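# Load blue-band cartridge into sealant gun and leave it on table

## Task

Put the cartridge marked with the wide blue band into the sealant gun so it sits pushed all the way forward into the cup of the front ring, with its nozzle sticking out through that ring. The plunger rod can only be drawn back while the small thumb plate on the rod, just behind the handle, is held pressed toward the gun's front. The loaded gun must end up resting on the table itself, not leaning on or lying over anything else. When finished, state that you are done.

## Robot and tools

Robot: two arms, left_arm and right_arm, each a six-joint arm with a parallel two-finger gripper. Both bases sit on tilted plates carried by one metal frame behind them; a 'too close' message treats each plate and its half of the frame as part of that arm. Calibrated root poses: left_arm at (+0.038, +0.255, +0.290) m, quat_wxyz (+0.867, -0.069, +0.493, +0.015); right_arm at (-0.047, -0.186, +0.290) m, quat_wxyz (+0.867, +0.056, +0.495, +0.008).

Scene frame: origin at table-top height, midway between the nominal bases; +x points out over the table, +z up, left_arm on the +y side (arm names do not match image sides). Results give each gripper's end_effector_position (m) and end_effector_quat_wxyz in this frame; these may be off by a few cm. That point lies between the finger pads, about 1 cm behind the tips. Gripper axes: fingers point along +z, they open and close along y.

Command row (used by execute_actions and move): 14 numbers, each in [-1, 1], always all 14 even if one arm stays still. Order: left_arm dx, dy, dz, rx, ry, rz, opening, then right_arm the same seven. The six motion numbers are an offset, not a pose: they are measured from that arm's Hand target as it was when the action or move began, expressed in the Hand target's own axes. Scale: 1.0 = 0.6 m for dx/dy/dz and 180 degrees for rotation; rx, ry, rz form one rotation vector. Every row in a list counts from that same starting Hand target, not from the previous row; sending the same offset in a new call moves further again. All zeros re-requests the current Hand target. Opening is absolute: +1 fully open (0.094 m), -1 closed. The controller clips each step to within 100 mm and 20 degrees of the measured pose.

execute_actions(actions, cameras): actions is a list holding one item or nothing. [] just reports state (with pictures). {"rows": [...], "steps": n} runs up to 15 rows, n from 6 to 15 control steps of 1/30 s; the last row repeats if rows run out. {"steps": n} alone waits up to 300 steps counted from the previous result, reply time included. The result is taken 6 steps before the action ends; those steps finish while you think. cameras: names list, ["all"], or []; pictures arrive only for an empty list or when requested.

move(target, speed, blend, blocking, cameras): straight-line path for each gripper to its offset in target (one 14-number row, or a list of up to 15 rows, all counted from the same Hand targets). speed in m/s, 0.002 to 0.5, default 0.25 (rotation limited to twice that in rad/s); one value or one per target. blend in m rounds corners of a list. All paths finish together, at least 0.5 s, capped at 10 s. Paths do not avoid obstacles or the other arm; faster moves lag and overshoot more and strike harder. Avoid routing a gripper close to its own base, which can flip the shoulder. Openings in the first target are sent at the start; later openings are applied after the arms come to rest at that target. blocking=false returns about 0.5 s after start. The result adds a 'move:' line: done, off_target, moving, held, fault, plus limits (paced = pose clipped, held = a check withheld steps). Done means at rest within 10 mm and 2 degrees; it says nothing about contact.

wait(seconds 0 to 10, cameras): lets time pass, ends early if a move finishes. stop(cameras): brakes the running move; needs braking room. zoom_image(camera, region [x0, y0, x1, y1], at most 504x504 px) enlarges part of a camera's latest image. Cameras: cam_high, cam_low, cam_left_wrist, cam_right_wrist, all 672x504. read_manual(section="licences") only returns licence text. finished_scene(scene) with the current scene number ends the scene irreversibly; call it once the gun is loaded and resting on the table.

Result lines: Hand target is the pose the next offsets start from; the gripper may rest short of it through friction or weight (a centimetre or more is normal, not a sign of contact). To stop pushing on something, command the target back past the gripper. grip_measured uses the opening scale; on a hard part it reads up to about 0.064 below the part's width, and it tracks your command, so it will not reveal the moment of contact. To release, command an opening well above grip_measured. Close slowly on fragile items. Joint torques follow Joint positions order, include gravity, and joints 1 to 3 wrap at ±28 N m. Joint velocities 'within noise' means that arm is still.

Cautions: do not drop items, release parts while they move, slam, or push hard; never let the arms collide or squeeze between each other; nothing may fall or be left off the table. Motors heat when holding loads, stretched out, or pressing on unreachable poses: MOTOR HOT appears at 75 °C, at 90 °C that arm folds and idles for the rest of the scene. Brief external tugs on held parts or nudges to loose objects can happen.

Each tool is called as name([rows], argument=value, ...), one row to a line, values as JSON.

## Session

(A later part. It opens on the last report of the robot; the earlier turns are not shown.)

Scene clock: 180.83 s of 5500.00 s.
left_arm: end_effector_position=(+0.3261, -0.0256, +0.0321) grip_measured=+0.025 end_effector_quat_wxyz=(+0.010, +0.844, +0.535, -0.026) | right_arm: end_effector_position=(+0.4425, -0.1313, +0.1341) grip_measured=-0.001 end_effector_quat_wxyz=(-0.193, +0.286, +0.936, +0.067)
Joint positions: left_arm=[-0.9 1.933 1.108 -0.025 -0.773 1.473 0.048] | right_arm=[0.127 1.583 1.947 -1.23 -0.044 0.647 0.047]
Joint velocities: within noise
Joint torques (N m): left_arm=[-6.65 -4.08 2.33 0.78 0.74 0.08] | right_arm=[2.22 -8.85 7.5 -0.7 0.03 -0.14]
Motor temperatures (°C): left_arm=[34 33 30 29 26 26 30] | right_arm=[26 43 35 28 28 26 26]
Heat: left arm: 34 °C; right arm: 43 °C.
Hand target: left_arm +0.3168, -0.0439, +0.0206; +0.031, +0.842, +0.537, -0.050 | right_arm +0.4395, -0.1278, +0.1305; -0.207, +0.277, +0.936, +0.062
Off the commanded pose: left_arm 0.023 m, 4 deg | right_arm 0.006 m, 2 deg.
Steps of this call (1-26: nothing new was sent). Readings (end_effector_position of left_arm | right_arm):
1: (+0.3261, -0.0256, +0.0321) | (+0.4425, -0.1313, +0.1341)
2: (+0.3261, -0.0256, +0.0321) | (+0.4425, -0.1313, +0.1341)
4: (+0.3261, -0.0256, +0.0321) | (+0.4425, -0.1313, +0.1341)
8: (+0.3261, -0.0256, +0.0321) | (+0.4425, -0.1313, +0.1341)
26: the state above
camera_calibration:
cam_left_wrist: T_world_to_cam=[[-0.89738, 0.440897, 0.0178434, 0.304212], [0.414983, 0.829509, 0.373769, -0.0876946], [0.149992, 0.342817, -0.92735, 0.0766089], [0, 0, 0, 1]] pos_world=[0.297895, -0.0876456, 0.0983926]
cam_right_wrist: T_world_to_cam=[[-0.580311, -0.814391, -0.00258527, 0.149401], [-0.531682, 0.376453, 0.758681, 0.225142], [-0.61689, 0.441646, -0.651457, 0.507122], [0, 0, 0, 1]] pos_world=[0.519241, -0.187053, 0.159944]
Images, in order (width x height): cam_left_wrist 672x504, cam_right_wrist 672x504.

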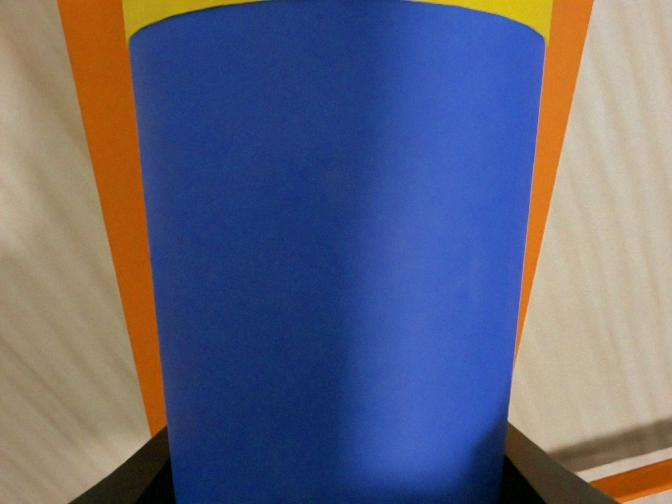

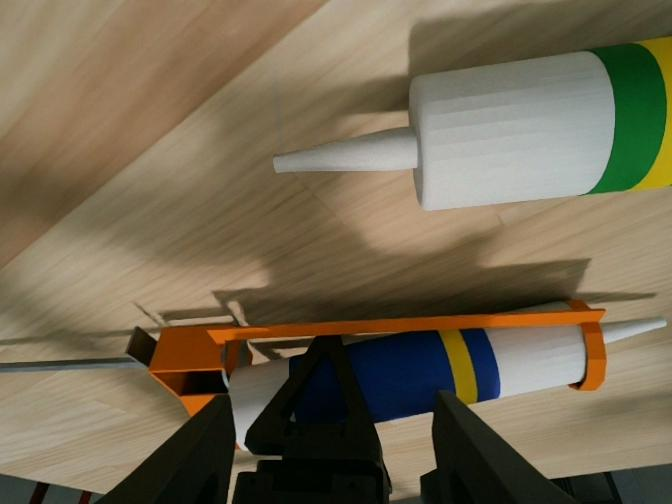

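move(target=[0.0187,0,-0.0123,0,0,0,-0.05,0,0,0,0,0,0,0], speed=0.05, cameras=["cam_right_wrist"])

zoom_image(camera="cam_right_wrist", region=[190, 300, 440, 504])

Scene clock: 182.57 s of 5500.00 s.
left_arm: end_effector_position=(+0.3262, -0.0254, +0.0319) grip_measured=+0.025 end_effector_quat_wxyz=(+0.012, +0.844, +0.535, -0.027) | right_arm: end_effector_position=(+0.4425, -0.1313, +0.1341) grip_measured=-0.001 end_effector_quat_wxyz=(-0.193, +0.286, +0.936, +0.067)
Joint positions: left_arm=[-0.898 1.93 1.103 -0.017 -0.768 1.478 0.048] | right_arm=[0.127 1.583 1.947 -1.23 -0.044 0.647 0.047]
Joint velocities: within noise
Joint torques (N m): left_arm=[-5.94 -7.68 0.55 0.6 0.76 0.13] | right_arm=[2.22 -8.84 7.5 -0.69 0.04 -0.14]
Motor temperatures (°C): left_arm=[34 33 30 29 26 26 30] | right_arm=[26 43 35 28 28 26 26]
Heat: left arm: 34 °C; right arm: 43 °C.
Hand target: left_arm +0.3221, -0.0330, +0.0266; +0.031, +0.842, +0.537, -0.050 | right_arm +0.4395, -0.1278, +0.1305; -0.207, +0.277, +0.936, +0.062
Off the commanded pose: left_arm 0.010 m, 3 deg | right_arm 0.006 m, 2 deg.
Kept back: nothing.
move: off_target (left_arm)
camera_calibration:
cam_right_wrist: T_world_to_cam=[[-0.580311, -0.814391, -0.00258527, 0.149401], [-0.531682, 0.376453, 0.758681, 0.225142], [-0.61689, 0.441646, -0.651457, 0.507122], [0, 0, 0, 1]] pos_world=[0.519241, -0.187053, 0.159944]
Images, in order (width x height): cam_right_wrist 672x504.

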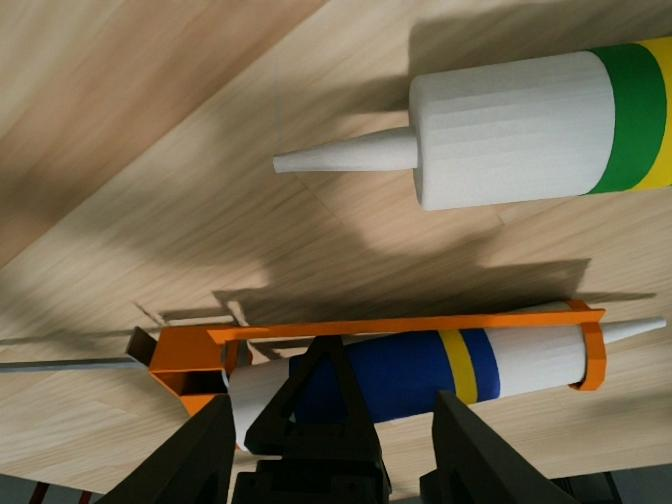

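Scaled by 2.016 from the camera's 672x504 image, which has a finer 960x720 frame.

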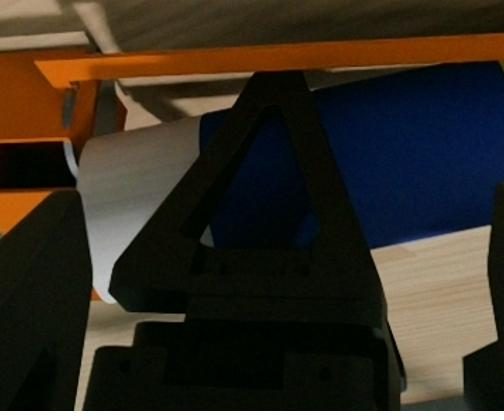

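execute_actions(actions=[], cameras=["cam_high"])

zoom_image(camera="cam_high", region=[305, 205, 355, 245])

zoom_image(camera="cam_right_wrist", region=[190, 320, 270, 390])

Scene clock: 183.03 s of 5500.00 s.
left_arm: end_effector_position=(+0.3260, -0.0253, +0.0319) grip_measured=+0.025 end_effector_quat_wxyz=(+0.012, +0.844, +0.535, -0.027) | right_arm: end_effector_position=(+0.4425, -0.1313, +0.1341) grip_measured=-0.001 end_effector_quat_wxyz=(-0.193, +0.286, +0.936, +0.067)
Joint positions: left_arm=[-0.898 1.93 1.102 -0.017 -0.768 1.478 0.048] | right_arm=[0.127 1.583 1.947 -1.23 -0.044 0.647 0.047]
Joint velocities: within noise
Joint torques (N m): left_arm=[-5.94 -7.68 0.54 0.61 0.76 0.13] | right_arm=[2.24 -8.85 7.5 -0.69 0.04 -0.14]
Motor temperatures (°C): left_arm=[34 33 30 29 26 26 30] | right_arm=[26 43 35 28 28 26 26]
Heat: left arm: 34 °C; right arm: 43 °C.
Hand target: left_arm +0.3220, -0.0330, +0.0266; +0.031, +0.842, +0.537, -0.050 | right_arm +0.4395, -0.1278, +0.1305; -0.207, +0.277, +0.936, +0.062
Off the commanded pose: left_arm 0.010 m, 3 deg | right_arm 0.006 m, 2 deg.
Steps of this call (1-14: nothing new was sent). Readings (end_effector_position of left_arm | right_arm):
1: (+0.3260, -0.0253, +0.0319) | (+0.4425, -0.1313, +0.1341)
2: (+0.3260, -0.0253, +0.0319) | (+0.4425, -0.1313, +0.1341)
4: (+0.3260, -0.0253, +0.0319) | (+0.4425, -0.1313, +0.1341)
8: (+0.3260, -0.0253, +0.0319) | (+0.4425, -0.1313, +0.1341)
14: the state above
Images, in order (width x height): cam_high 672x504.

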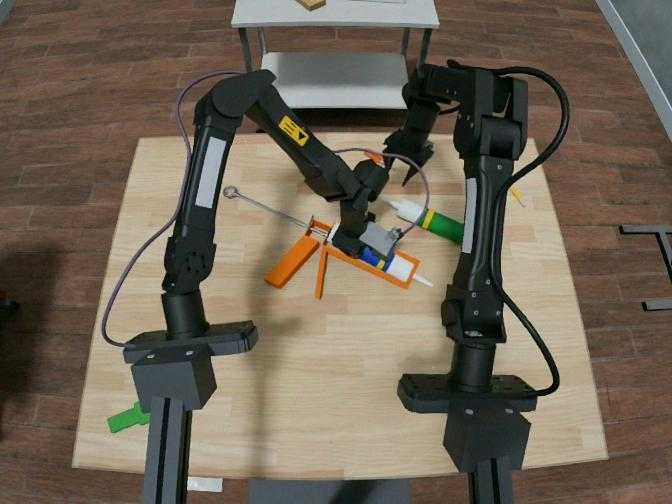

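Scaled by 10.080 from the camera's 672x504 image, which has a finer 960x720 frame.

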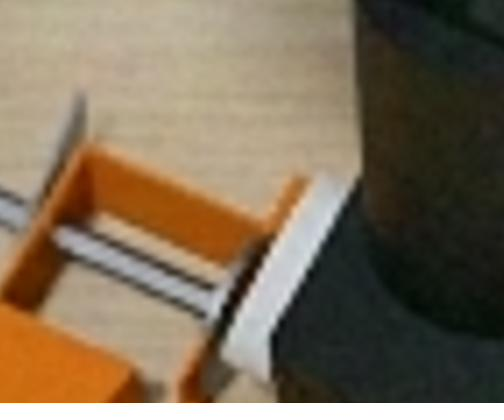

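This scene's latest camera images include none from cam_right_wrist. They are from: cam_high. cam_right_wrist's image comes with the result of a call that names it in "cameras".

zoom_image(camera="cam_high", region=[380, 245, 440, 295])

wait(seconds=0.1, cameras=["cam_right_wrist","cam_low"])

zoom_image(camera="cam_right_wrist", region=[540, 290, 672, 400])

zoom_image(camera="cam_right_wrist", region=[190, 320, 270, 390])

Scaled by 8.400 from the camera's 672x504 image, which has a finer 960x720 frame.

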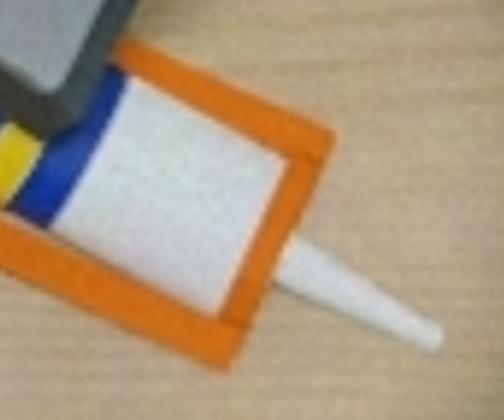

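Scene clock: 183.93 s of 5500.00 s.
left_arm: end_effector_position=(+0.3259, -0.0253, +0.0319) grip_measured=+0.025 end_effector_quat_wxyz=(+0.012, +0.844, +0.535, -0.027) | right_arm: end_effector_position=(+0.4425, -0.1313, +0.1341) grip_measured=-0.001 end_effector_quat_wxyz=(-0.193, +0.286, +0.936, +0.067)
Joint positions: left_arm=[-0.898 1.93 1.102 -0.017 -0.768 1.478 0.048] | right_arm=[0.127 1.583 1.947 -1.23 -0.044 0.647 0.047]
Joint velocities: within noise
Joint torques (N m): left_arm=[-5.94 -7.68 0.54 0.61 0.76 0.12] | right_arm=[2.22 -8.84 7.5 -0.69 0.04 -0.14]
Motor temperatures (°C): left_arm=[33 33 30 29 26 26 30] | right_arm=[26 43 35 28 28 26 26]
Heat: left arm: 33 °C; right arm: 43 °C.
Hand target: left_arm +0.3219, -0.0330, +0.0266; +0.031, +0.842, +0.537, -0.050 | right_arm +0.4395, -0.1278, +0.1305; -0.207, +0.277, +0.936, +0.062
Off the commanded pose: left_arm 0.010 m, 3 deg | right_arm 0.006 m, 2 deg.
Steps of this call (1-27: nothing new was sent). Readings (end_effector_position of left_arm | right_arm):
1: (+0.3260, -0.0253, +0.0319) | (+0.4425, -0.1313, +0.1341)
2: (+0.3260, -0.0253, +0.0319) | (+0.4425, -0.1313, +0.1341)
4: (+0.3260, -0.0253, +0.0319) | (+0.4425, -0.1313, +0.1341)
8: (+0.3260, -0.0253, +0.0319) | (+0.4425, -0.1313, +0.1341)
27: the state above
camera_calibration:
cam_right_wrist: T_world_to_cam=[[-0.580311, -0.814391, -0.00258527, 0.149401], [-0.531682, 0.376453, 0.758681, 0.225142], [-0.61689, 0.441646, -0.651457, 0.507122], [0, 0, 0, 1]] pos_world=[0.519241, -0.187053, 0.159944]
Images, in order (width x height): cam_low 672x504, cam_right_wrist 672x504.

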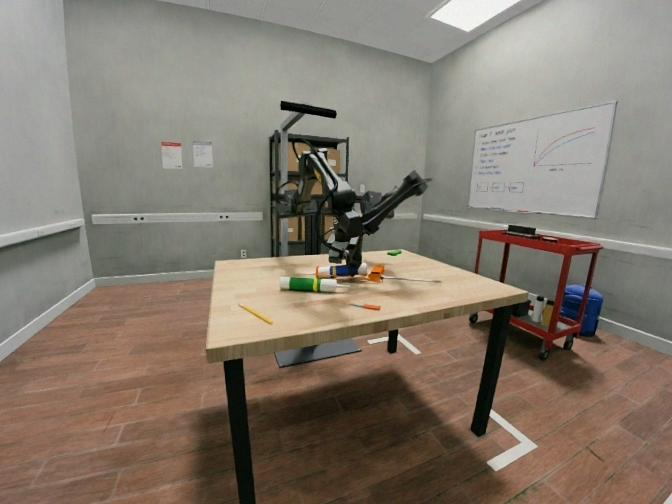

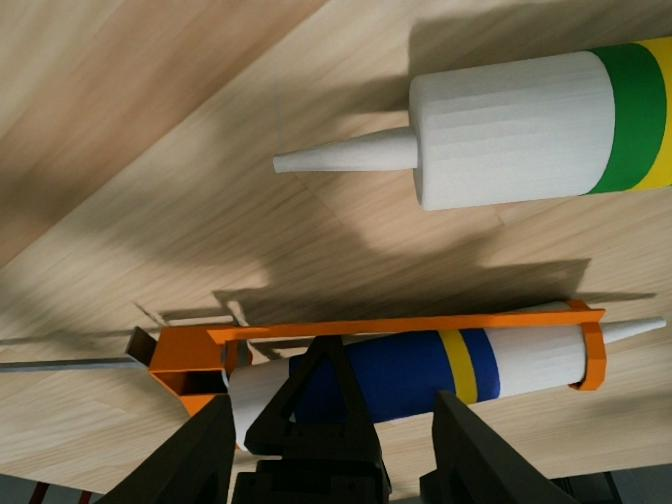

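Scaled by 3.818 from the camera's 672x504 image, which has a finer 960x720 frame.

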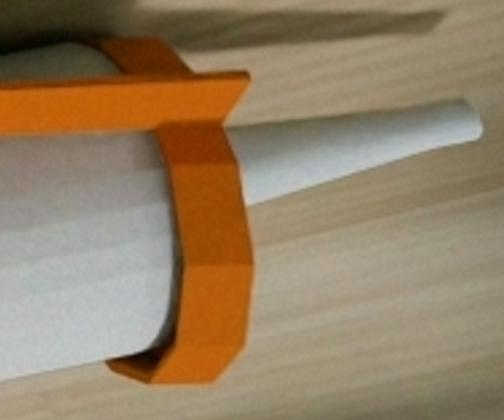

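Scaled by 6.300 from the camera's 672x504 image, which has a finer 960x720 frame.

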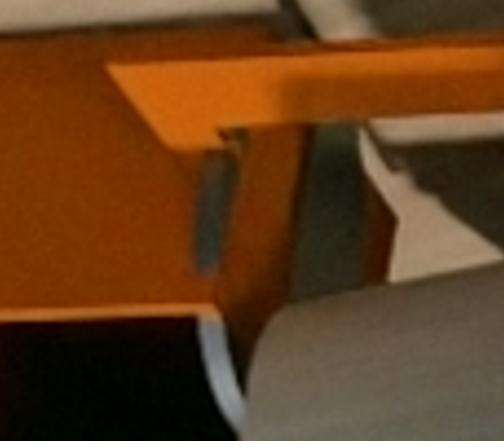

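execute_actions([
  {"rows":[[0,0,0,0,0,0,0.0,0,0,0,0,0,0,0],[0,0,0,0,0,0,0.005,0,0,0,0,0,0,0],[0,0,0,0,0,0,0.01,0,0,0,0,0,0,0],[0,0,0,0,0,0,0.014,0,0,0,0,0,0,0],[0,0,0,0,0,0,0.018,0,0,0,0,0,0,0],[0,0,0,0,0,0,0.021,0,0,0,0,0,0,0],[0,0,0,0,0,0,0.024,0,0,0,0,0,0,0],[0,0,0,0,0,0,0.027,0,0,0,0,0,0,0],[0,0,0,0,0,0,0.03,0,0,0,0,0,0,0],[0,0,0,0,0,0,0.033,0,0,0,0,0,0,0],[0,0,0,0,0,0,0.036,0,0,0,0,0,0,0],[0,0,0,0,0,0,0.039,0,0,0,0,0,0,0],[0,0,0,0,0,0,0.042,0,0,0,0,0,0,0],[0,0,0,0,0,0,0.045,0,0,0,0,0,0,0],[0,0,0,0,0,0,0.048,0,0,0,0,0,0,0]]},
], cameras=["cam_right_wrist"])

Scene clock: 185.33 s of 5500.00 s.
left_arm: end_effector_position=(+0.3261, -0.0254, +0.0319) grip_measured=+0.035 end_effector_quat_wxyz=(+0.013, +0.844, +0.535, -0.027) | right_arm: end_effector_position=(+0.4425, -0.1313, +0.1341) grip_measured=-0.001 end_effector_quat_wxyz=(-0.193, +0.286, +0.936, +0.067)
Joint positions: left_arm=[-0.898 1.93 1.102 -0.016 -0.768 1.479 0.049] | right_arm=[0.127 1.583 1.947 -1.23 -0.044 0.647 0.047]
Joint velocities: within noise
Joint torques (N m): left_arm=[-5.93 -7.66 0.53 0.61 0.76 0.12] | right_arm=[2.24 -8.85 7.5 -0.69 0.03 -0.14]
Motor temperatures (°C): left_arm=[33 33 30 29 26 26 30] | right_arm=[26 43 36 28 28 26 26]
Heat: left arm: 33 °C; right arm: 43 °C.
Hand target: left_arm +0.3219, -0.0330, +0.0266; +0.031, +0.842, +0.537, -0.050 | right_arm +0.4395, -0.1278, +0.1305; -0.207, +0.277, +0.936, +0.062
Steps of this call (1-33: nothing new was sent; 34-42: this action's first 9). Readings (end_effector_position of left_arm | right_arm):
34: (+0.3261, -0.0254, +0.0319) | (+0.4425, -0.1313, +0.1341)
35: (+0.3261, -0.0254, +0.0319) | (+0.4425, -0.1313, +0.1341)
37: (+0.3261, -0.0254, +0.0319) | (+0.4425, -0.1313, +0.1341)
41: (+0.3261, -0.0254, +0.0319) | (+0.4425, -0.1313, +0.1341)
42: the state above
camera_calibration:
cam_right_wrist: T_world_to_cam=[[-0.580311, -0.814391, -0.00258527, 0.149401], [-0.531682, 0.376453, 0.758681, 0.225142], [-0.61689, 0.441646, -0.651457, 0.507122], [0, 0, 0, 1]] pos_world=[0.519241, -0.187053, 0.159944]
Images, in order (width x height): cam_right_wrist 672x504.

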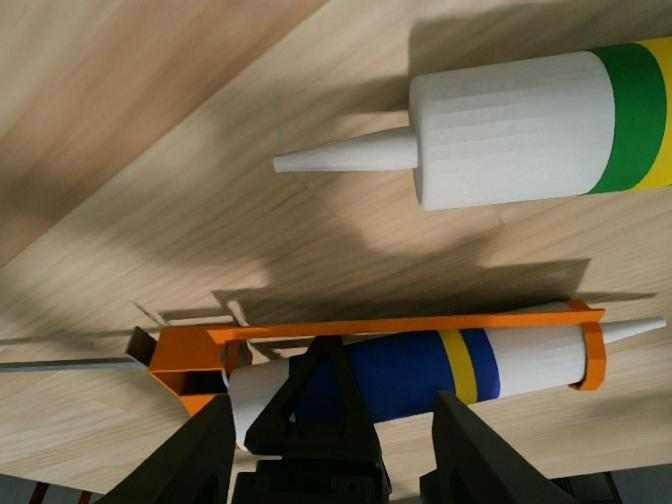

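execute_actions([
  {"rows":[[0,0,0,0,0,0,0.05,0,0,0,0,0,0,0],[0,0,0,0,0,0,0.052,0,0,0,0,0,0,0],[0,0,0,0,0,0,0.054,0,0,0,0,0,0,0],[0,0,0,0,0,0,0.056,0,0,0,0,0,0,0],[0,0,0,0,0,0,0.058,0,0,0,0,0,0,0],[0,0,0,0,0,0,0.060,0,0,0,0,0,0,0],[0,0,0,0,0,0,0.062,0,0,0,0,0,0,0],[0,0,0,0,0,0,0.064,0,0,0,0,0,0,0],[0,0,0,0,0,0,0.066,0,0,0,0,0,0,0],[0,0,0,0,0,0,0.068,0,0,0,0,0,0,0],[0,0,0,0,0,0,0.07,0,0,0,0,0,0,0],[0,0,0,0,0,0,0.072,0,0,0,0,0,0,0],[0,0,0,0,0,0,0.074,0,0,0,0,0,0,0],[0,0,0,0,0,0,0.076,0,0,0,0,0,0,0],[0,0,0,0,0,0,0.078,0,0,0,0,0,0,0]]},
], cameras=["cam_right_wrist"])

execute_actions([
  {"rows":[[0,0,0,0,0,0,0.08,0,0,0,0,0,0,0],[0,0,0,0,0,0,0.082,0,0,0,0,0,0,0],[0,0,0,0,0,0,0.084,0,0,0,0,0,0,0],[0,0,0,0,0,0,0.086,0,0,0,0,0,0,0],[0,0,0,0,0,0,0.088,0,0,0,0,0,0,0],[0,0,0,0,0,0,0.09,0,0,0,0,0,0,0],[0,0,0,0,0,0,0.092,0,0,0,0,0,0,0],[0,0,0,0,0,0,0.094,0,0,0,0,0,0,0],[0,0,0,0,0,0,0.096,0,0,0,0,0,0,0],[0,0,0,0,0,0,0.098,0,0,0,0,0,0,0],[0,0,0,0,0,0,0.10,0,0,0,0,0,0,0],[0,0,0,0,0,0,0.102,0,0,0,0,0,0,0],[0,0,0,0,0,0,0.104,0,0,0,0,0,0,0],[0,0,0,0,0,0,0.106,0,0,0,0,0,0,0],[0,0,0,0,0,0,0.108,0,0,0,0,0,0,0]]},
], cameras=["cam_right_wrist"])

Scene clock: 186.40 s of 5500.00 s.
left_arm: end_effector_position=(+0.3260, -0.0254, +0.0319) grip_measured=+0.065 end_effector_quat_wxyz=(+0.012, +0.844, +0.535, -0.027) | right_arm: end_effector_position=(+0.4425, -0.1313, +0.1341) grip_measured=-0.001 end_effector_quat_wxyz=(-0.193, +0.286, +0.936, +0.067)
Joint positions: left_arm=[-0.898 1.93 1.102 -0.016 -0.768 1.479 0.05] | right_arm=[0.127 1.583 1.947 -1.23 -0.044 0.647 0.047]
Joint velocities: within noise
Joint torques (N m): left_arm=[-5.94 -7.66 0.57 0.61 0.77 0.13] | right_arm=[2.21 -8.85 7.5 -0.69 0.04 -0.14]
Motor temperatures (°C): left_arm=[33 33 30 29 26 26 30] | right_arm=[26 43 36 28 28 26 26]
Heat: left arm: 33 °C; right arm: 43 °C.
Hand target: left_arm +0.3220, -0.0330, +0.0266; +0.031, +0.842, +0.537, -0.050 | right_arm +0.4395, -0.1278, +0.1305; -0.207, +0.277, +0.936, +0.062
Off your previous action's commanded pose at its last step (step 6 of this call): left_arm 0.010 m, 3 deg | right_arm 0.006 m, 2 deg.
Steps of this call (1-6: your previous action's last 6; 7-23: nothing new was sent; 24-32: this action's first 9). Readings (end_effector_position of left_arm | right_arm):
24: (+0.3261, -0.0254, +0.0319) | (+0.4425, -0.1313, +0.1341)
25: (+0.3261, -0.0254, +0.0319) | (+0.4425, -0.1313, +0.1341)
27: (+0.3261, -0.0254, +0.0319) | (+0.4425, -0.1313, +0.1341)
31: (+0.3260, -0.0254, +0.0319) | (+0.4425, -0.1313, +0.1341)
32: the state above
camera_calibration:
cam_right_wrist: T_world_to_cam=[[-0.580311, -0.814391, -0.00258527, 0.149401], [-0.531682, 0.376453, 0.758681, 0.225142], [-0.61689, 0.441646, -0.651457, 0.507122], [0, 0, 0, 1]] pos_world=[0.519241, -0.187053, 0.159944]
Images, in order (width x height): cam_right_wrist 672x504.

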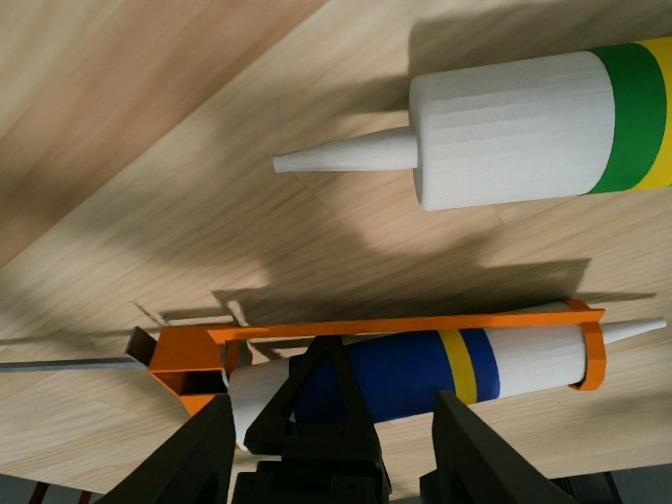

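Scene clock: 186.90 s of 5500.00 s.
left_arm: end_effector_position=(+0.3255, -0.0252, +0.0318) grip_measured=+0.092 end_effector_quat_wxyz=(+0.012, +0.845, +0.534, -0.027) | right_arm: end_effector_position=(+0.4425, -0.1313, +0.1341) grip_measured=-0.001 end_effector_quat_wxyz=(-0.193, +0.286, +0.936, +0.067)
Joint positions: left_arm=[-0.898 1.93 1.1 -0.016 -0.768 1.481 0.051] | right_arm=[0.127 1.583 1.947 -1.23 -0.044 0.647 0.047]
Joint velocities: within noise
Joint torques (N m): left_arm=[-5.91 -7.68 0.66 0.61 0.76 0.07] | right_arm=[2.22 -8.85 7.49 -0.69 0.04 -0.14]
Motor temperatures (°C): left_arm=[33 33 30 29 26 26 30] | right_arm=[26 43 36 28 28 26 26]
Heat: left arm: 33 °C; right arm: 43 °C.
Hand target: left_arm +0.3220, -0.0330, +0.0266; +0.031, +0.842, +0.537, -0.050 | right_arm +0.4395, -0.1278, +0.1305; -0.207, +0.277, +0.936, +0.062
Off your previous action's commanded pose at its last step (step 6 of this call): left_arm 0.010 m, 3 deg | right_arm 0.006 m, 2 deg.
Steps of this call (1-6: your previous action's last 6; 7-15: this action's first 9). Readings (end_effector_position of left_arm | right_arm):
7: (+0.3257, -0.0252, +0.0318) | (+0.4425, -0.1313, +0.1341)
8: (+0.3257, -0.0252, +0.0318) | (+0.4425, -0.1313, +0.1341)
10: (+0.3257, -0.0252, +0.0318) | (+0.4425, -0.1313, +0.1341)
14: (+0.3255, -0.0252, +0.0318) | (+0.4425, -0.1313, +0.1341)
15: the state above
camera_calibration:
cam_right_wrist: T_world_to_cam=[[-0.580311, -0.814391, -0.00258527, 0.149401], [-0.531682, 0.376453, 0.758681, 0.225142], [-0.61689, 0.441646, -0.651457, 0.507122], [0, 0, 0, 1]] pos_world=[0.519241, -0.187053, 0.159944]
Images, in order (width x height): cam_right_wrist 672x504.

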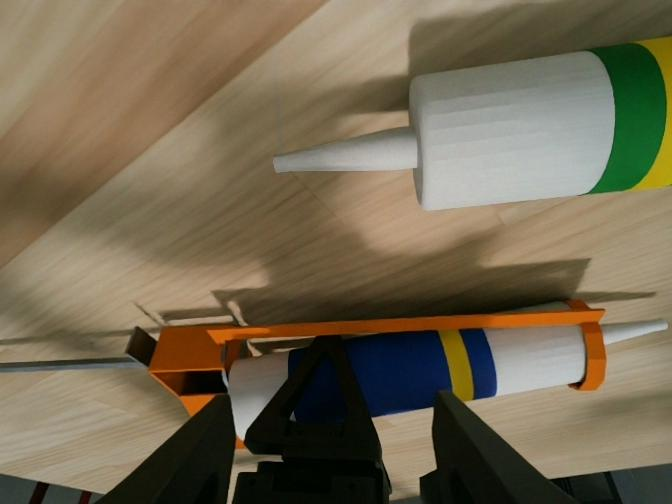

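execute_actions([
  {"rows":[[0,0,0,0,0,0,0.11,0,0,0,0,0,0,0],[0,0,0,0,0,0,0.115,0,0,0,0,0,0,0],[0,0,0,0,0,0,0.12,0,0,0,0,0,0,0],[0,0,0,0,0,0,0.125,0,0,0,0,0,0,0],[0,0,0,0,0,0,0.13,0,0,0,0,0,0,0],[0,0,0,0,0,0,0.135,0,0,0,0,0,0,0],[0,0,0,0,0,0,0.14,0,0,0,0,0,0,0],[0,0,0,0,0,0,0.145,0,0,0,0,0,0,0],[0,0,0,0,0,0,0.15,0,0,0,0,0,0,0],[0,0,0,0,0,0,0.155,0,0,0,0,0,0,0],[0,0,0,0,0,0,0.16,0,0,0,0,0,0,0]],"steps":15},
], cameras=[])

wait(seconds=0.5, cameras=["cam_right_wrist","cam_left_wrist","cam_low","cam_high"])

zoom_image(camera="cam_low", region=[305, 250, 395, 295])

zoom_image(camera="cam_right_wrist", region=[190, 300, 440, 480])

Scene clock: 187.67 s of 5500.00 s.
left_arm: end_effector_position=(+0.3244, -0.0250, +0.0318) grip_measured=+0.144 end_effector_quat_wxyz=(+0.012, +0.846, +0.533, -0.028) | right_arm: end_effector_position=(+0.4425, -0.1313, +0.1341) grip_measured=-0.001 end_effector_quat_wxyz=(-0.193, +0.286, +0.936, +0.067)
Joint positions: left_arm=[-0.898 1.93 1.098 -0.016 -0.767 1.482 0.054] | right_arm=[0.127 1.583 1.947 -1.23 -0.044 0.647 0.047]
Joint velocities: left_arm=[-0.012 0.007 -0.007 0.037 0.007 -0.081 0.006] | right_arm=[within noise]
Joint torques (N m): left_arm=[-5.91 -7.64 0.9 0.59 0.74 0.09] | right_arm=[2.22 -8.85 7.5 -0.69 0.04 -0.14]
Motor temperatures (°C): left_arm=[33 33 30 29 26 26 30] | right_arm=[26 43 36 28 28 26 26]
Heat: left arm: 33 °C; right arm: 43 °C.
Hand target: left_arm +0.3220, -0.0330, +0.0266; +0.031, +0.842, +0.537, -0.050 | right_arm +0.4395, -0.1278, +0.1305; -0.207, +0.277, +0.936, +0.062
Off your previous action's commanded pose at its last step (step 6 of this call): left_arm 0.010 m, 3 deg | right_arm 0.006 m, 2 deg.
Steps of this call (1-6: your previous action's last 6; 7-14: nothing new was sent; 15-23: this action's first 9). Readings (end_effector_position of left_arm | right_arm):
15: (+0.3252, -0.0250, +0.0318) | (+0.4425, -0.1313, +0.1341)
16: (+0.3252, -0.0250, +0.0318) | (+0.4425, -0.1313, +0.1341)
18: (+0.3249, -0.0252, +0.0318) | (+0.4425, -0.1313, +0.1341)
22: (+0.3244, -0.0250, +0.0318) | (+0.4425, -0.1313, +0.1341)
23: the state above
No camera images: "cameras" was empty.

Scene clock: 188.37 s of 5500.00 s.
left_arm: end_effector_position=(+0.3241, -0.0248, +0.0317) grip_measured=+0.157 end_effector_quat_wxyz=(+0.011, +0.846, +0.532, -0.028) | right_arm: end_effector_position=(+0.4425, -0.1313, +0.1341) grip_measured=-0.001 end_effector_quat_wxyz=(-0.193, +0.286, +0.936, +0.067)
Joint positions: left_arm=[-0.898 1.93 1.097 -0.016 -0.767 1.482 0.054] | right_arm=[0.127 1.583 1.947 -1.23 -0.044 0.647 0.047]
Joint velocities: within noise
Joint torques (N m): left_arm=[-5.91 -7.65 0.9 0.61 0.74 0.09] | right_arm=[2.22 -8.85 7.5 -0.69 0.03 -0.14]
Motor temperatures (°C): left_arm=[33 33 30 29 26 26 30] | right_arm=[26 43 36 28 28 26 26]
Heat: left arm: 33 °C; right arm: 43 °C.
Hand target: left_arm +0.3220, -0.0330, +0.0266; +0.031, +0.842, +0.537, -0.050 | right_arm +0.4395, -0.1278, +0.1305; -0.207, +0.277, +0.936, +0.062
Off the commanded pose: left_arm 0.010 m, 3 deg | right_arm 0.006 m, 2 deg.
Steps of this call (1-6: your previous action's last 6; 7-21: nothing new was sent). Readings (end_effector_position of left_arm | right_arm):
1: (+0.3243, -0.0249, +0.0317) | (+0.4425, -0.1313, +0.1341)
2: (+0.3241, -0.0248, +0.0317) | (+0.4425, -0.1313, +0.1341)
4: (+0.3241, -0.0248, +0.0317) | (+0.4425, -0.1313, +0.1341)
8: (+0.3241, -0.0248, +0.0317) | (+0.4425, -0.1313, +0.1341)
21: the state above
camera_calibration:
cam_left_wrist: T_world_to_cam=[[-0.89422, 0.447279, 0.0176775, 0.301282], [0.421574, 0.828238, 0.369184, -0.0894439], [0.150487, 0.337584, -0.929188, 0.0760472], [0, 0, 0, 1]] pos_world=[0.295675, -0.0863486, 0.0983575]
cam_right_wrist: T_world_to_cam=[[-0.580311, -0.814391, -0.00258527, 0.149401], [-0.531682, 0.376453, 0.758681, 0.225142], [-0.61689, 0.441646, -0.651457, 0.507122], [0, 0, 0, 1]] pos_world=[0.519241, -0.187053, 0.159944]

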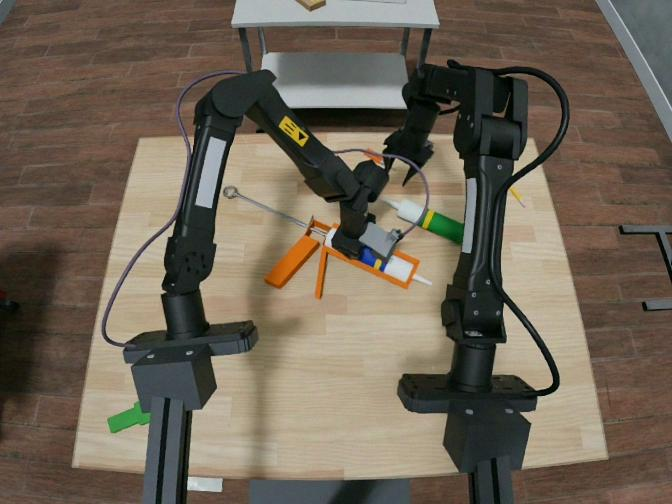

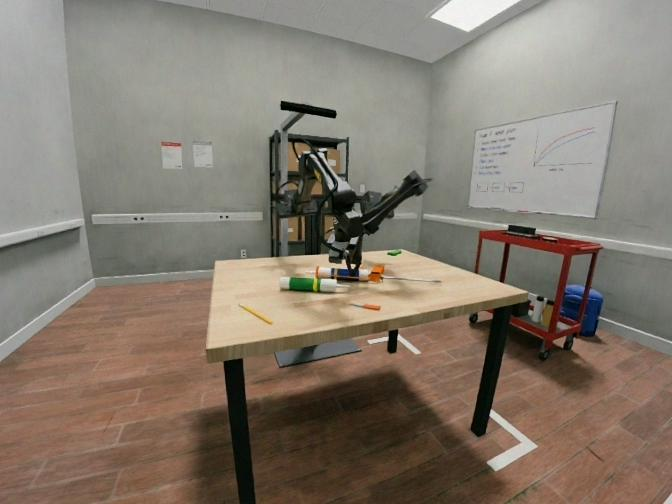

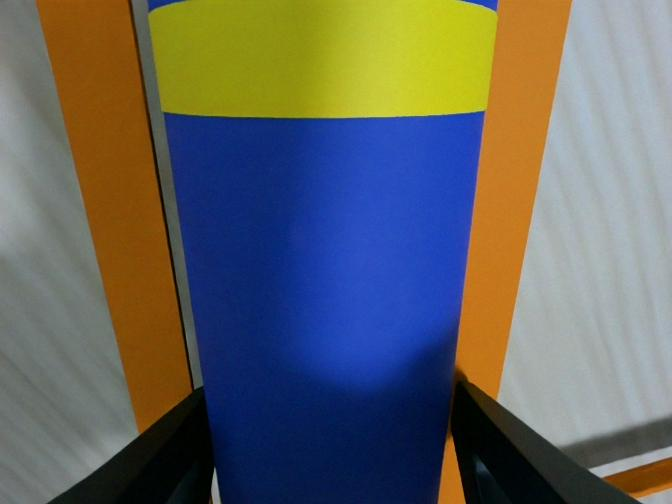

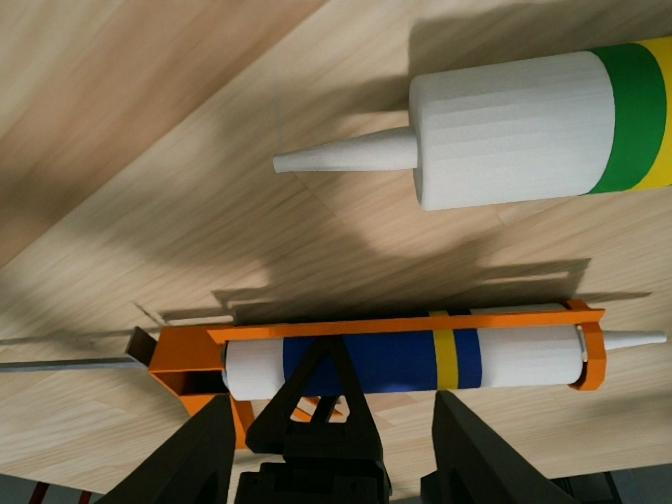

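Scaled by 5.600 from the camera's 672x504 image, which has a finer 960x720 frame.

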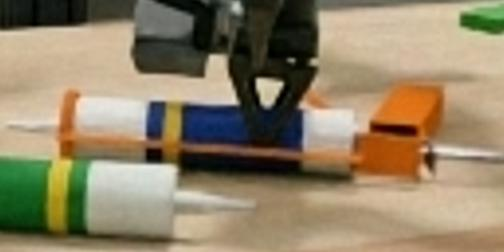

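Scaled by 2.016 from the camera's 672x504 image, which has a finer 960x720 frame.

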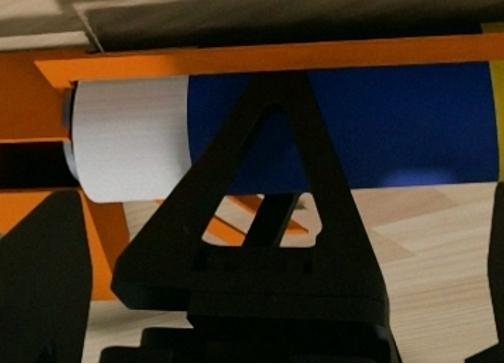

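execute_actions(actions=[])

zoom_image(camera="cam_high", region=[200, 170, 460, 320])

zoom_image(camera="cam_right_wrist", region=[172, 200, 672, 450])

Scene clock: 189.43 s of 5500.00 s.
left_arm: end_effector_position=(+0.3241, -0.0248, +0.0317) grip_measured=+0.157 end_effector_quat_wxyz=(+0.011, +0.846, +0.532, -0.028) | right_arm: end_effector_position=(+0.4425, -0.1313, +0.1341) grip_measured=-0.001 end_effector_quat_wxyz=(-0.193, +0.286, +0.936, +0.067)
Joint positions: left_arm=[-0.898 1.93 1.097 -0.016 -0.767 1.482 0.054] | right_arm=[0.127 1.583 1.947 -1.23 -0.044 0.647 0.047]
Joint velocities: within noise
Joint torques (N m): left_arm=[-5.91 -7.64 0.9 0.61 0.74 0.09] | right_arm=[2.22 -8.85 7.5 -0.69 0.03 -0.14]
Motor temperatures (°C): left_arm=[33 33 30 29 26 26 30] | right_arm=[26 44 36 28 28 26 26]
Heat: left arm: 33 °C; right arm: 44 °C.
Hand target: left_arm +0.3220, -0.0330, +0.0266; +0.031, +0.842, +0.537, -0.050 | right_arm +0.4395, -0.1278, +0.1305; -0.207, +0.277, +0.936, +0.062
Off the commanded pose: left_arm 0.010 m, 3 deg | right_arm 0.006 m, 2 deg.
Steps of this call (1-32: nothing new was sent). Readings (end_effector_position of left_arm | right_arm):
1: (+0.3241, -0.0248, +0.0317) | (+0.4425, -0.1313, +0.1341)
2: (+0.3241, -0.0248, +0.0317) | (+0.4425, -0.1313, +0.1341)
4: (+0.3241, -0.0248, +0.0317) | (+0.4425, -0.1313, +0.1341)
8: (+0.3241, -0.0248, +0.0317) | (+0.4425, -0.1313, +0.1341)
32: the state above
camera_calibration:
cam_left_wrist: T_world_to_cam=[[-0.89422, 0.447279, 0.0176775, 0.301282], [0.421574, 0.828238, 0.369184, -0.0894439], [0.150487, 0.337584, -0.929188, 0.0760472], [0, 0, 0, 1]] pos_world=[0.295675, -0.0863486, 0.0983575]
cam_right_wrist: T_world_to_cam=[[-0.580311, -0.814391, -0.00258527, 0.149401], [-0.531682, 0.376453, 0.758681, 0.225142], [-0.61689, 0.441646, -0.651457, 0.507122], [0, 0, 0, 1]] pos_world=[0.519241, -0.187053, 0.159944]

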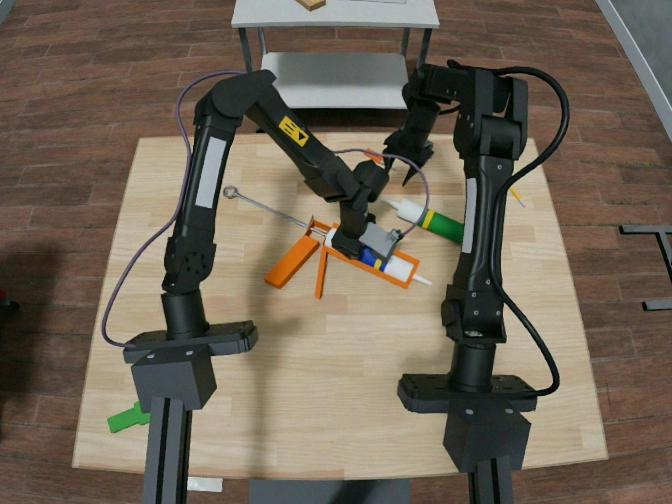

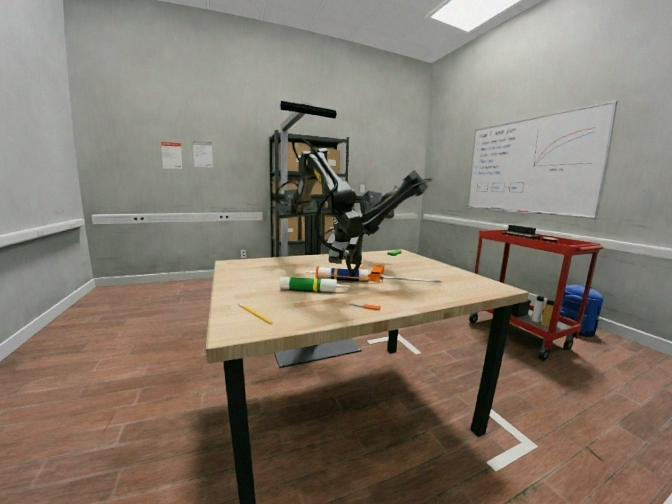

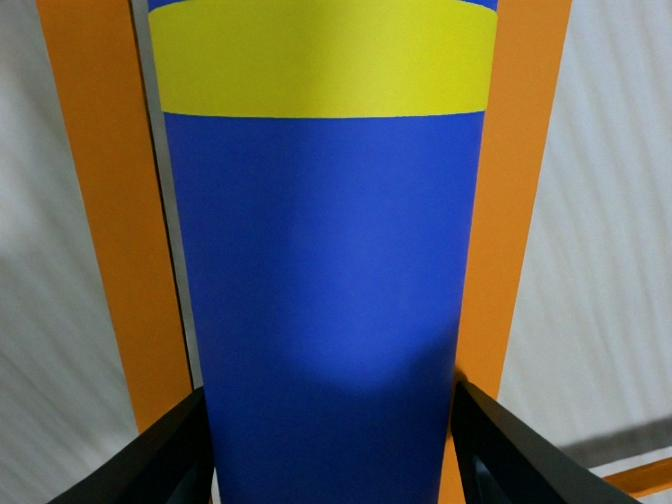

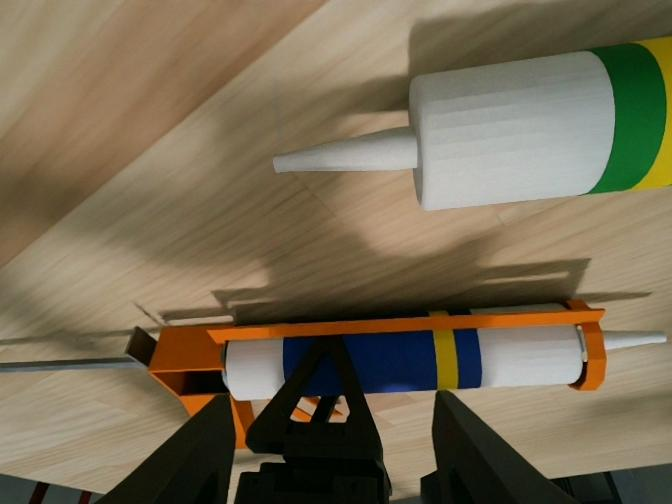

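Scaled by 1.938 from the camera's 672x504 image, which has a finer 960x720 frame.

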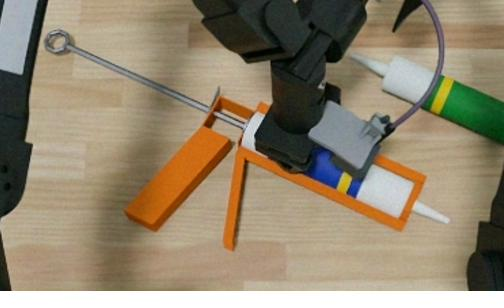

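Scaled by 1.008 from the camera's 672x504 image, which has a finer 960x720 frame.

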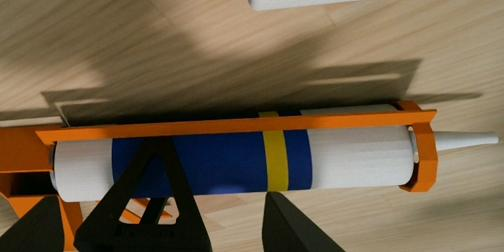

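move(target=[0,0,0,0,0,0,-0.02,0,0,0,0,0,0,0], speed=0.05, cameras=["cam_right_wrist","cam_left_wrist"])

zoom_image(camera="cam_right_wrist", region=[172, 200, 672, 450])

Scene clock: 191.00 s of 5500.00 s.
left_arm: end_effector_position=(+0.3251, -0.0262, +0.0319) grip_measured=+0.021 end_effector_quat_wxyz=(+0.015, +0.848, +0.530, -0.029) | right_arm: end_effector_position=(+0.4425, -0.1313, +0.1341) grip_measured=-0.001 end_effector_quat_wxyz=(-0.193, +0.286, +0.936, +0.067)
Joint positions: left_arm=[-0.898 1.93 1.099 -0.011 -0.762 1.493 0.048] | right_arm=[0.127 1.583 1.947 -1.23 -0.044 0.647 0.047]
Joint velocities: within noise
Joint torques (N m): left_arm=[-5.91 -7.61 0.79 0.57 0.7 0.06] | right_arm=[2.22 -8.85 7.5 -0.69 0.04 -0.14]
Motor temperatures (°C): left_arm=[33 33 30 29 26 26 30] | right_arm=[26 44 36 28 28 26 26]
Heat: left arm: 33 °C; right arm: 44 °C.
Hand target: left_arm +0.3219, -0.0330, +0.0266; +0.031, +0.842, +0.537, -0.050 | right_arm +0.4395, -0.1278, +0.1305; -0.207, +0.277, +0.936, +0.062
Off the commanded pose: left_arm 0.009 m, 3 deg | right_arm 0.006 m, 2 deg.
Kept back: nothing.
move: off_target (left_arm)
camera_calibration:
cam_left_wrist: T_world_to_cam=[[-0.89146, 0.452908, 0.0131752, 0.302166], [0.426042, 0.827973, 0.36462, -0.0900972], [0.154231, 0.330657, -0.931063, 0.0751839], [0, 0, 0, 1]] pos_world=[0.296159, -0.0871156, 0.0988712]
cam_right_wrist: T_world_to_cam=[[-0.580311, -0.814391, -0.00258527, 0.149401], [-0.531682, 0.376453, 0.758681, 0.225142], [-0.61689, 0.441646, -0.651457, 0.507122], [0, 0, 0, 1]] pos_world=[0.519241, -0.187053, 0.159944]
Images, in order (width x height): cam_left_wrist 672x504, cam_right_wrist 672x504.

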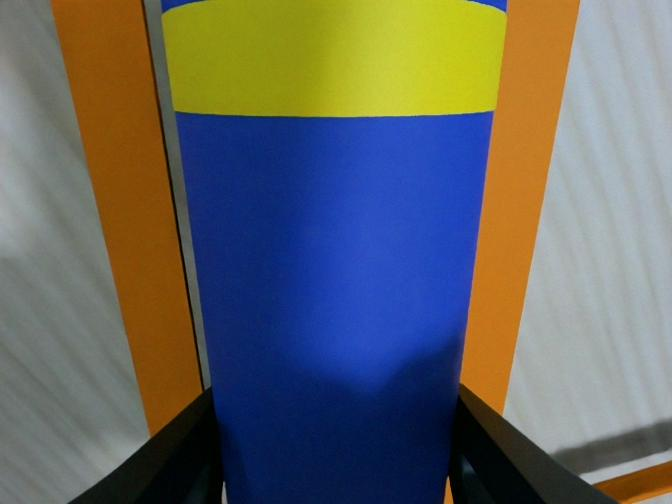

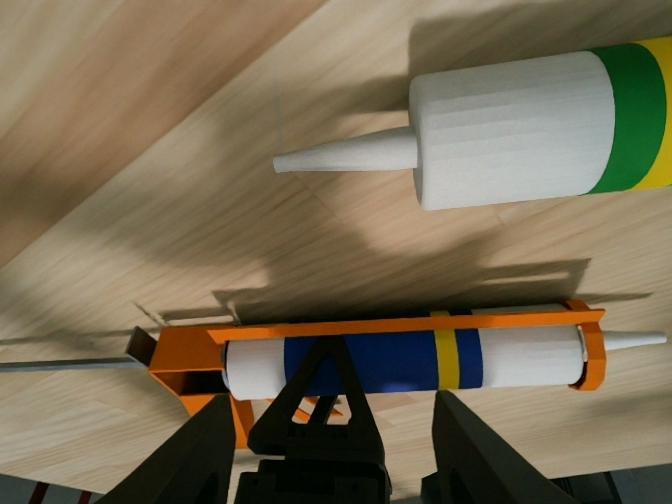

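Scaled by 1.008 from the camera's 672x504 image, which has a finer 960x720 frame.

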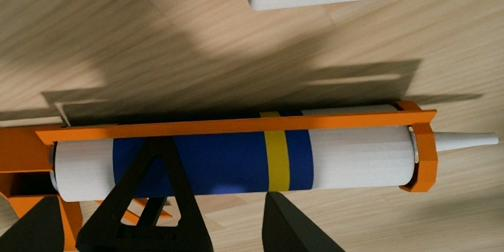

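move(target=[-0.03,0,0,0,0,0,-0.05,0,0,0,0,0,0,0], speed=0.05, cameras=["cam_right_wrist"])

zoom_image(camera="cam_right_wrist", region=[172, 200, 672, 450])

Scene clock: 192.07 s of 5500.00 s.
left_arm: end_effector_position=(+0.3255, -0.0266, +0.0320) grip_measured=+0.021 end_effector_quat_wxyz=(+0.011, +0.847, +0.531, -0.028) | right_arm: end_effector_position=(+0.4425, -0.1313, +0.1341) grip_measured=-0.001 end_effector_quat_wxyz=(-0.193, +0.286, +0.936, +0.067)
Joint positions: left_arm=[-0.9 1.934 1.108 -0.025 -0.768 1.484 0.048] | right_arm=[0.127 1.583 1.947 -1.23 -0.044 0.647 0.047]
Joint velocities: within noise
Joint torques (N m): left_arm=[-8.72 -4.42 2.76 0.58 0.49 -0.16] | right_arm=[2.24 -8.84 7.51 -0.69 0.04 -0.14]
Motor temperatures (°C): left_arm=[33 33 30 29 26 26 30] | right_arm=[26 44 36 28 28 26 26]
Heat: left arm: 33 °C; right arm: 44 °C.
Hand target: left_arm +0.3145, -0.0492, +0.0287; +0.031, +0.842, +0.537, -0.050 | right_arm +0.4395, -0.1278, +0.1305; -0.207, +0.277, +0.936, +0.062
Off the commanded pose: left_arm 0.025 m, 3 deg | right_arm 0.006 m, 2 deg.
Kept back: nothing.
move: off_target (left_arm)
camera_calibration:
cam_right_wrist: T_world_to_cam=[[-0.580311, -0.814391, -0.00258527, 0.149401], [-0.531682, 0.376453, 0.758681, 0.225142], [-0.61689, 0.441646, -0.651457, 0.507122], [0, 0, 0, 1]] pos_world=[0.519241, -0.187053, 0.159944]
Images, in order (width x height): cam_right_wrist 672x504.

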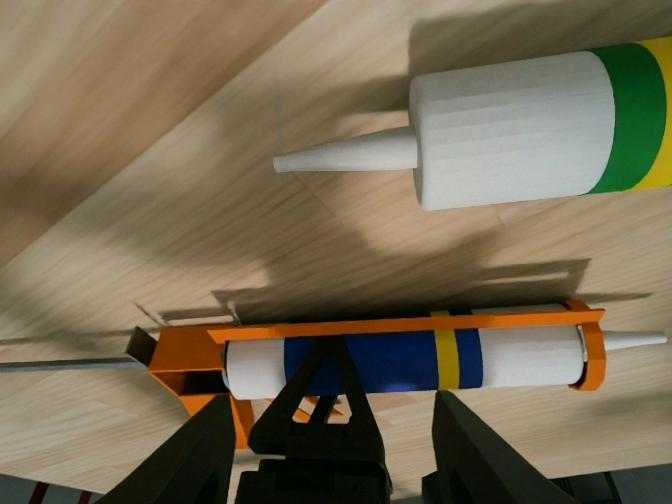

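Scaled by 1.008 from the camera's 672x504 image, which has a finer 960x720 frame.

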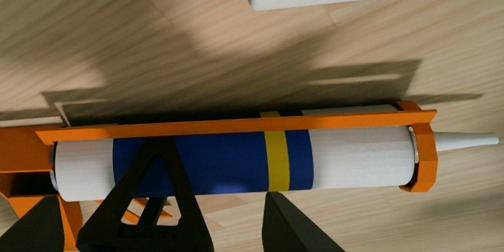

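move(target=[-0.02,0,0,0,0,0,-0.05,0,0,0,0,0,0,0], speed=0.05, cameras=["cam_right_wrist"])

zoom_image(camera="cam_right_wrist", region=[422, 250, 672, 450])

Scene clock: 193.00 s of 5500.00 s.
left_arm: end_effector_position=(+0.3249, -0.0295, +0.0322) grip_measured=+0.021 end_effector_quat_wxyz=(+0.003, +0.846, +0.533, -0.016) | right_arm: end_effector_position=(+0.4425, -0.1313, +0.1341) grip_measured=-0.001 end_effector_quat_wxyz=(-0.193, +0.286, +0.936, +0.067)
Joint positions: left_arm=[-0.915 1.957 1.131 -0.04 -0.806 1.458 0.048] | right_arm=[0.127 1.583 1.947 -1.23 -0.044 0.647 0.047]
Joint velocities: within noise
Joint torques (N m): left_arm=[-9.69 -4.05 2.88 0.58 0.75 -0.14] | right_arm=[2.24 -8.84 7.5 -0.69 0.04 -0.14]
Motor temperatures (°C): left_arm=[33 33 30 29 26 26 30] | right_arm=[26 44 36 28 28 26 26]
Heat: left arm: 33 °C; right arm: 44 °C.
Hand target: left_arm +0.3096, -0.0601, +0.0302; +0.031, +0.842, +0.537, -0.050 | right_arm +0.4395, -0.1278, +0.1305; -0.207, +0.277, +0.936, +0.062
Off the commanded pose: left_arm 0.034 m, 5 deg | right_arm 0.006 m, 2 deg.
Kept back: nothing.
move: off_target (left_arm)
camera_calibration:
cam_right_wrist: T_world_to_cam=[[-0.580311, -0.814391, -0.00258527, 0.149401], [-0.531682, 0.376453, 0.758681, 0.225142], [-0.61689, 0.441646, -0.651457, 0.507122], [0, 0, 0, 1]] pos_world=[0.519241, -0.187053, 0.159944]
Images, in order (width x height): cam_right_wrist 672x504.

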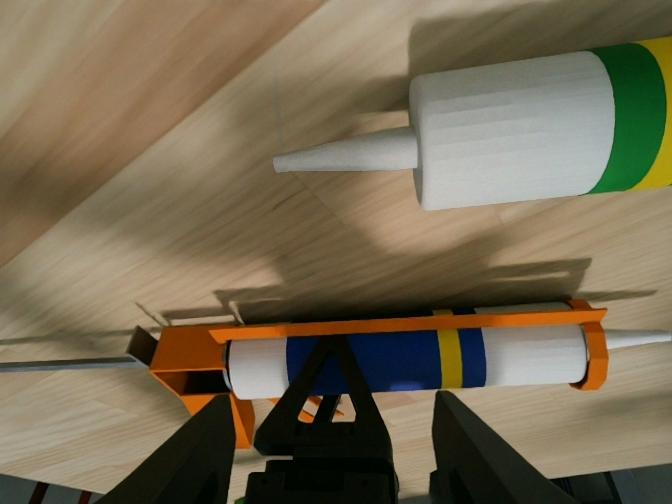

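Scaled by 2.016 from the camera's 672x504 image, which has a finer 960x720 frame.

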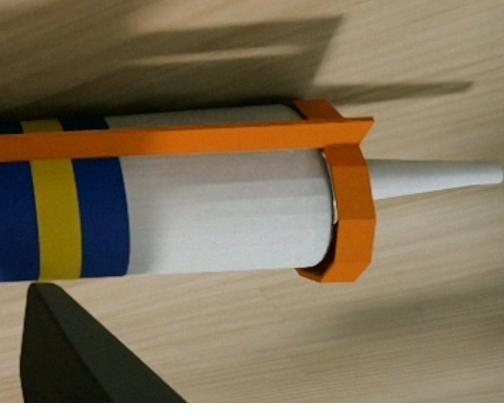

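move(target=[-0.015,0,0,0,0,0,-0.05,0,0,0,0,0,0,0], speed=0.05, cameras=["cam_right_wrist"])

zoom_image(camera="cam_right_wrist", region=[422, 250, 672, 450])

Scene clock: 193.93 s of 5500.00 s.
left_arm: end_effector_position=(+0.3234, -0.0364, +0.0322) grip_measured=+0.021 end_effector_quat_wxyz=(+0.003, +0.845, +0.535, -0.014) | right_arm: end_effector_position=(+0.4425, -0.1313, +0.1341) grip_measured=-0.001 end_effector_quat_wxyz=(-0.193, +0.286, +0.936, +0.067)
Joint positions: left_arm=[-0.928 1.981 1.155 -0.049 -0.82 1.441 0.048] | right_arm=[0.127 1.583 1.947 -1.23 -0.044 0.647 0.047]
Joint velocities: within noise
Joint torques (N m): left_arm=[-10.24 -3.99 2.74 0.55 0.76 -0.17] | right_arm=[2.22 -8.84 7.49 -0.69 0.03 -0.14]
Motor temperatures (°C): left_arm=[33 33 30 29 26 26 30] | right_arm=[26 44 36 28 28 26 26]
Heat: left arm: 33 °C; right arm: 44 °C.
Hand target: left_arm +0.3057, -0.0681, +0.0311; +0.031, +0.842, +0.537, -0.050 | right_arm +0.4395, -0.1278, +0.1305; -0.207, +0.277, +0.936, +0.062
Off the commanded pose: left_arm 0.036 m, 5 deg | right_arm 0.006 m, 2 deg.
Kept back: nothing.
move: off_target (left_arm)
camera_calibration:
cam_right_wrist: T_world_to_cam=[[-0.580311, -0.814391, -0.00258527, 0.149401], [-0.531682, 0.376453, 0.758681, 0.225142], [-0.61689, 0.441646, -0.651457, 0.507122], [0, 0, 0, 1]] pos_world=[0.519241, -0.187053, 0.159944]
Images, in order (width x height): cam_right_wrist 672x504.

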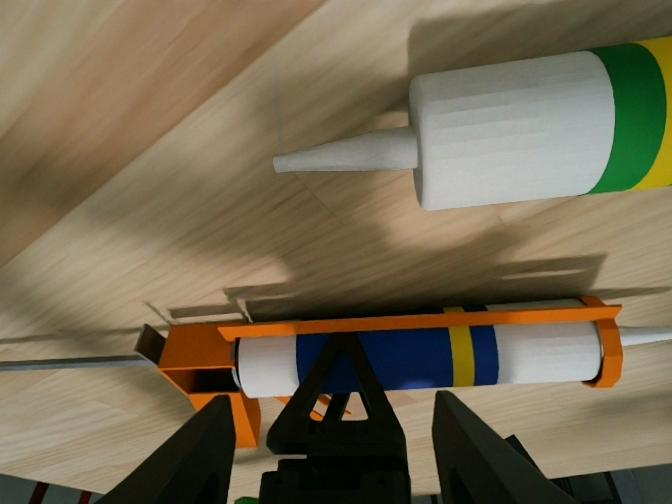

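Scaled by 2.016 from the camera's 672x504 image, which has a finer 960x720 frame.

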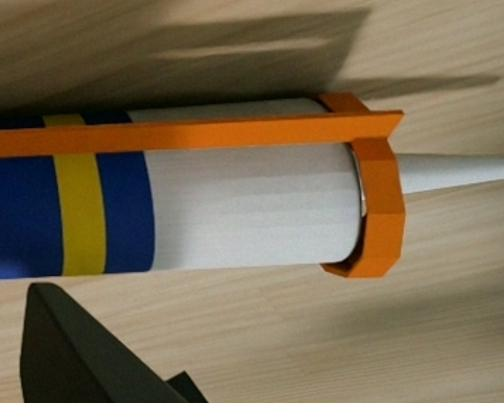

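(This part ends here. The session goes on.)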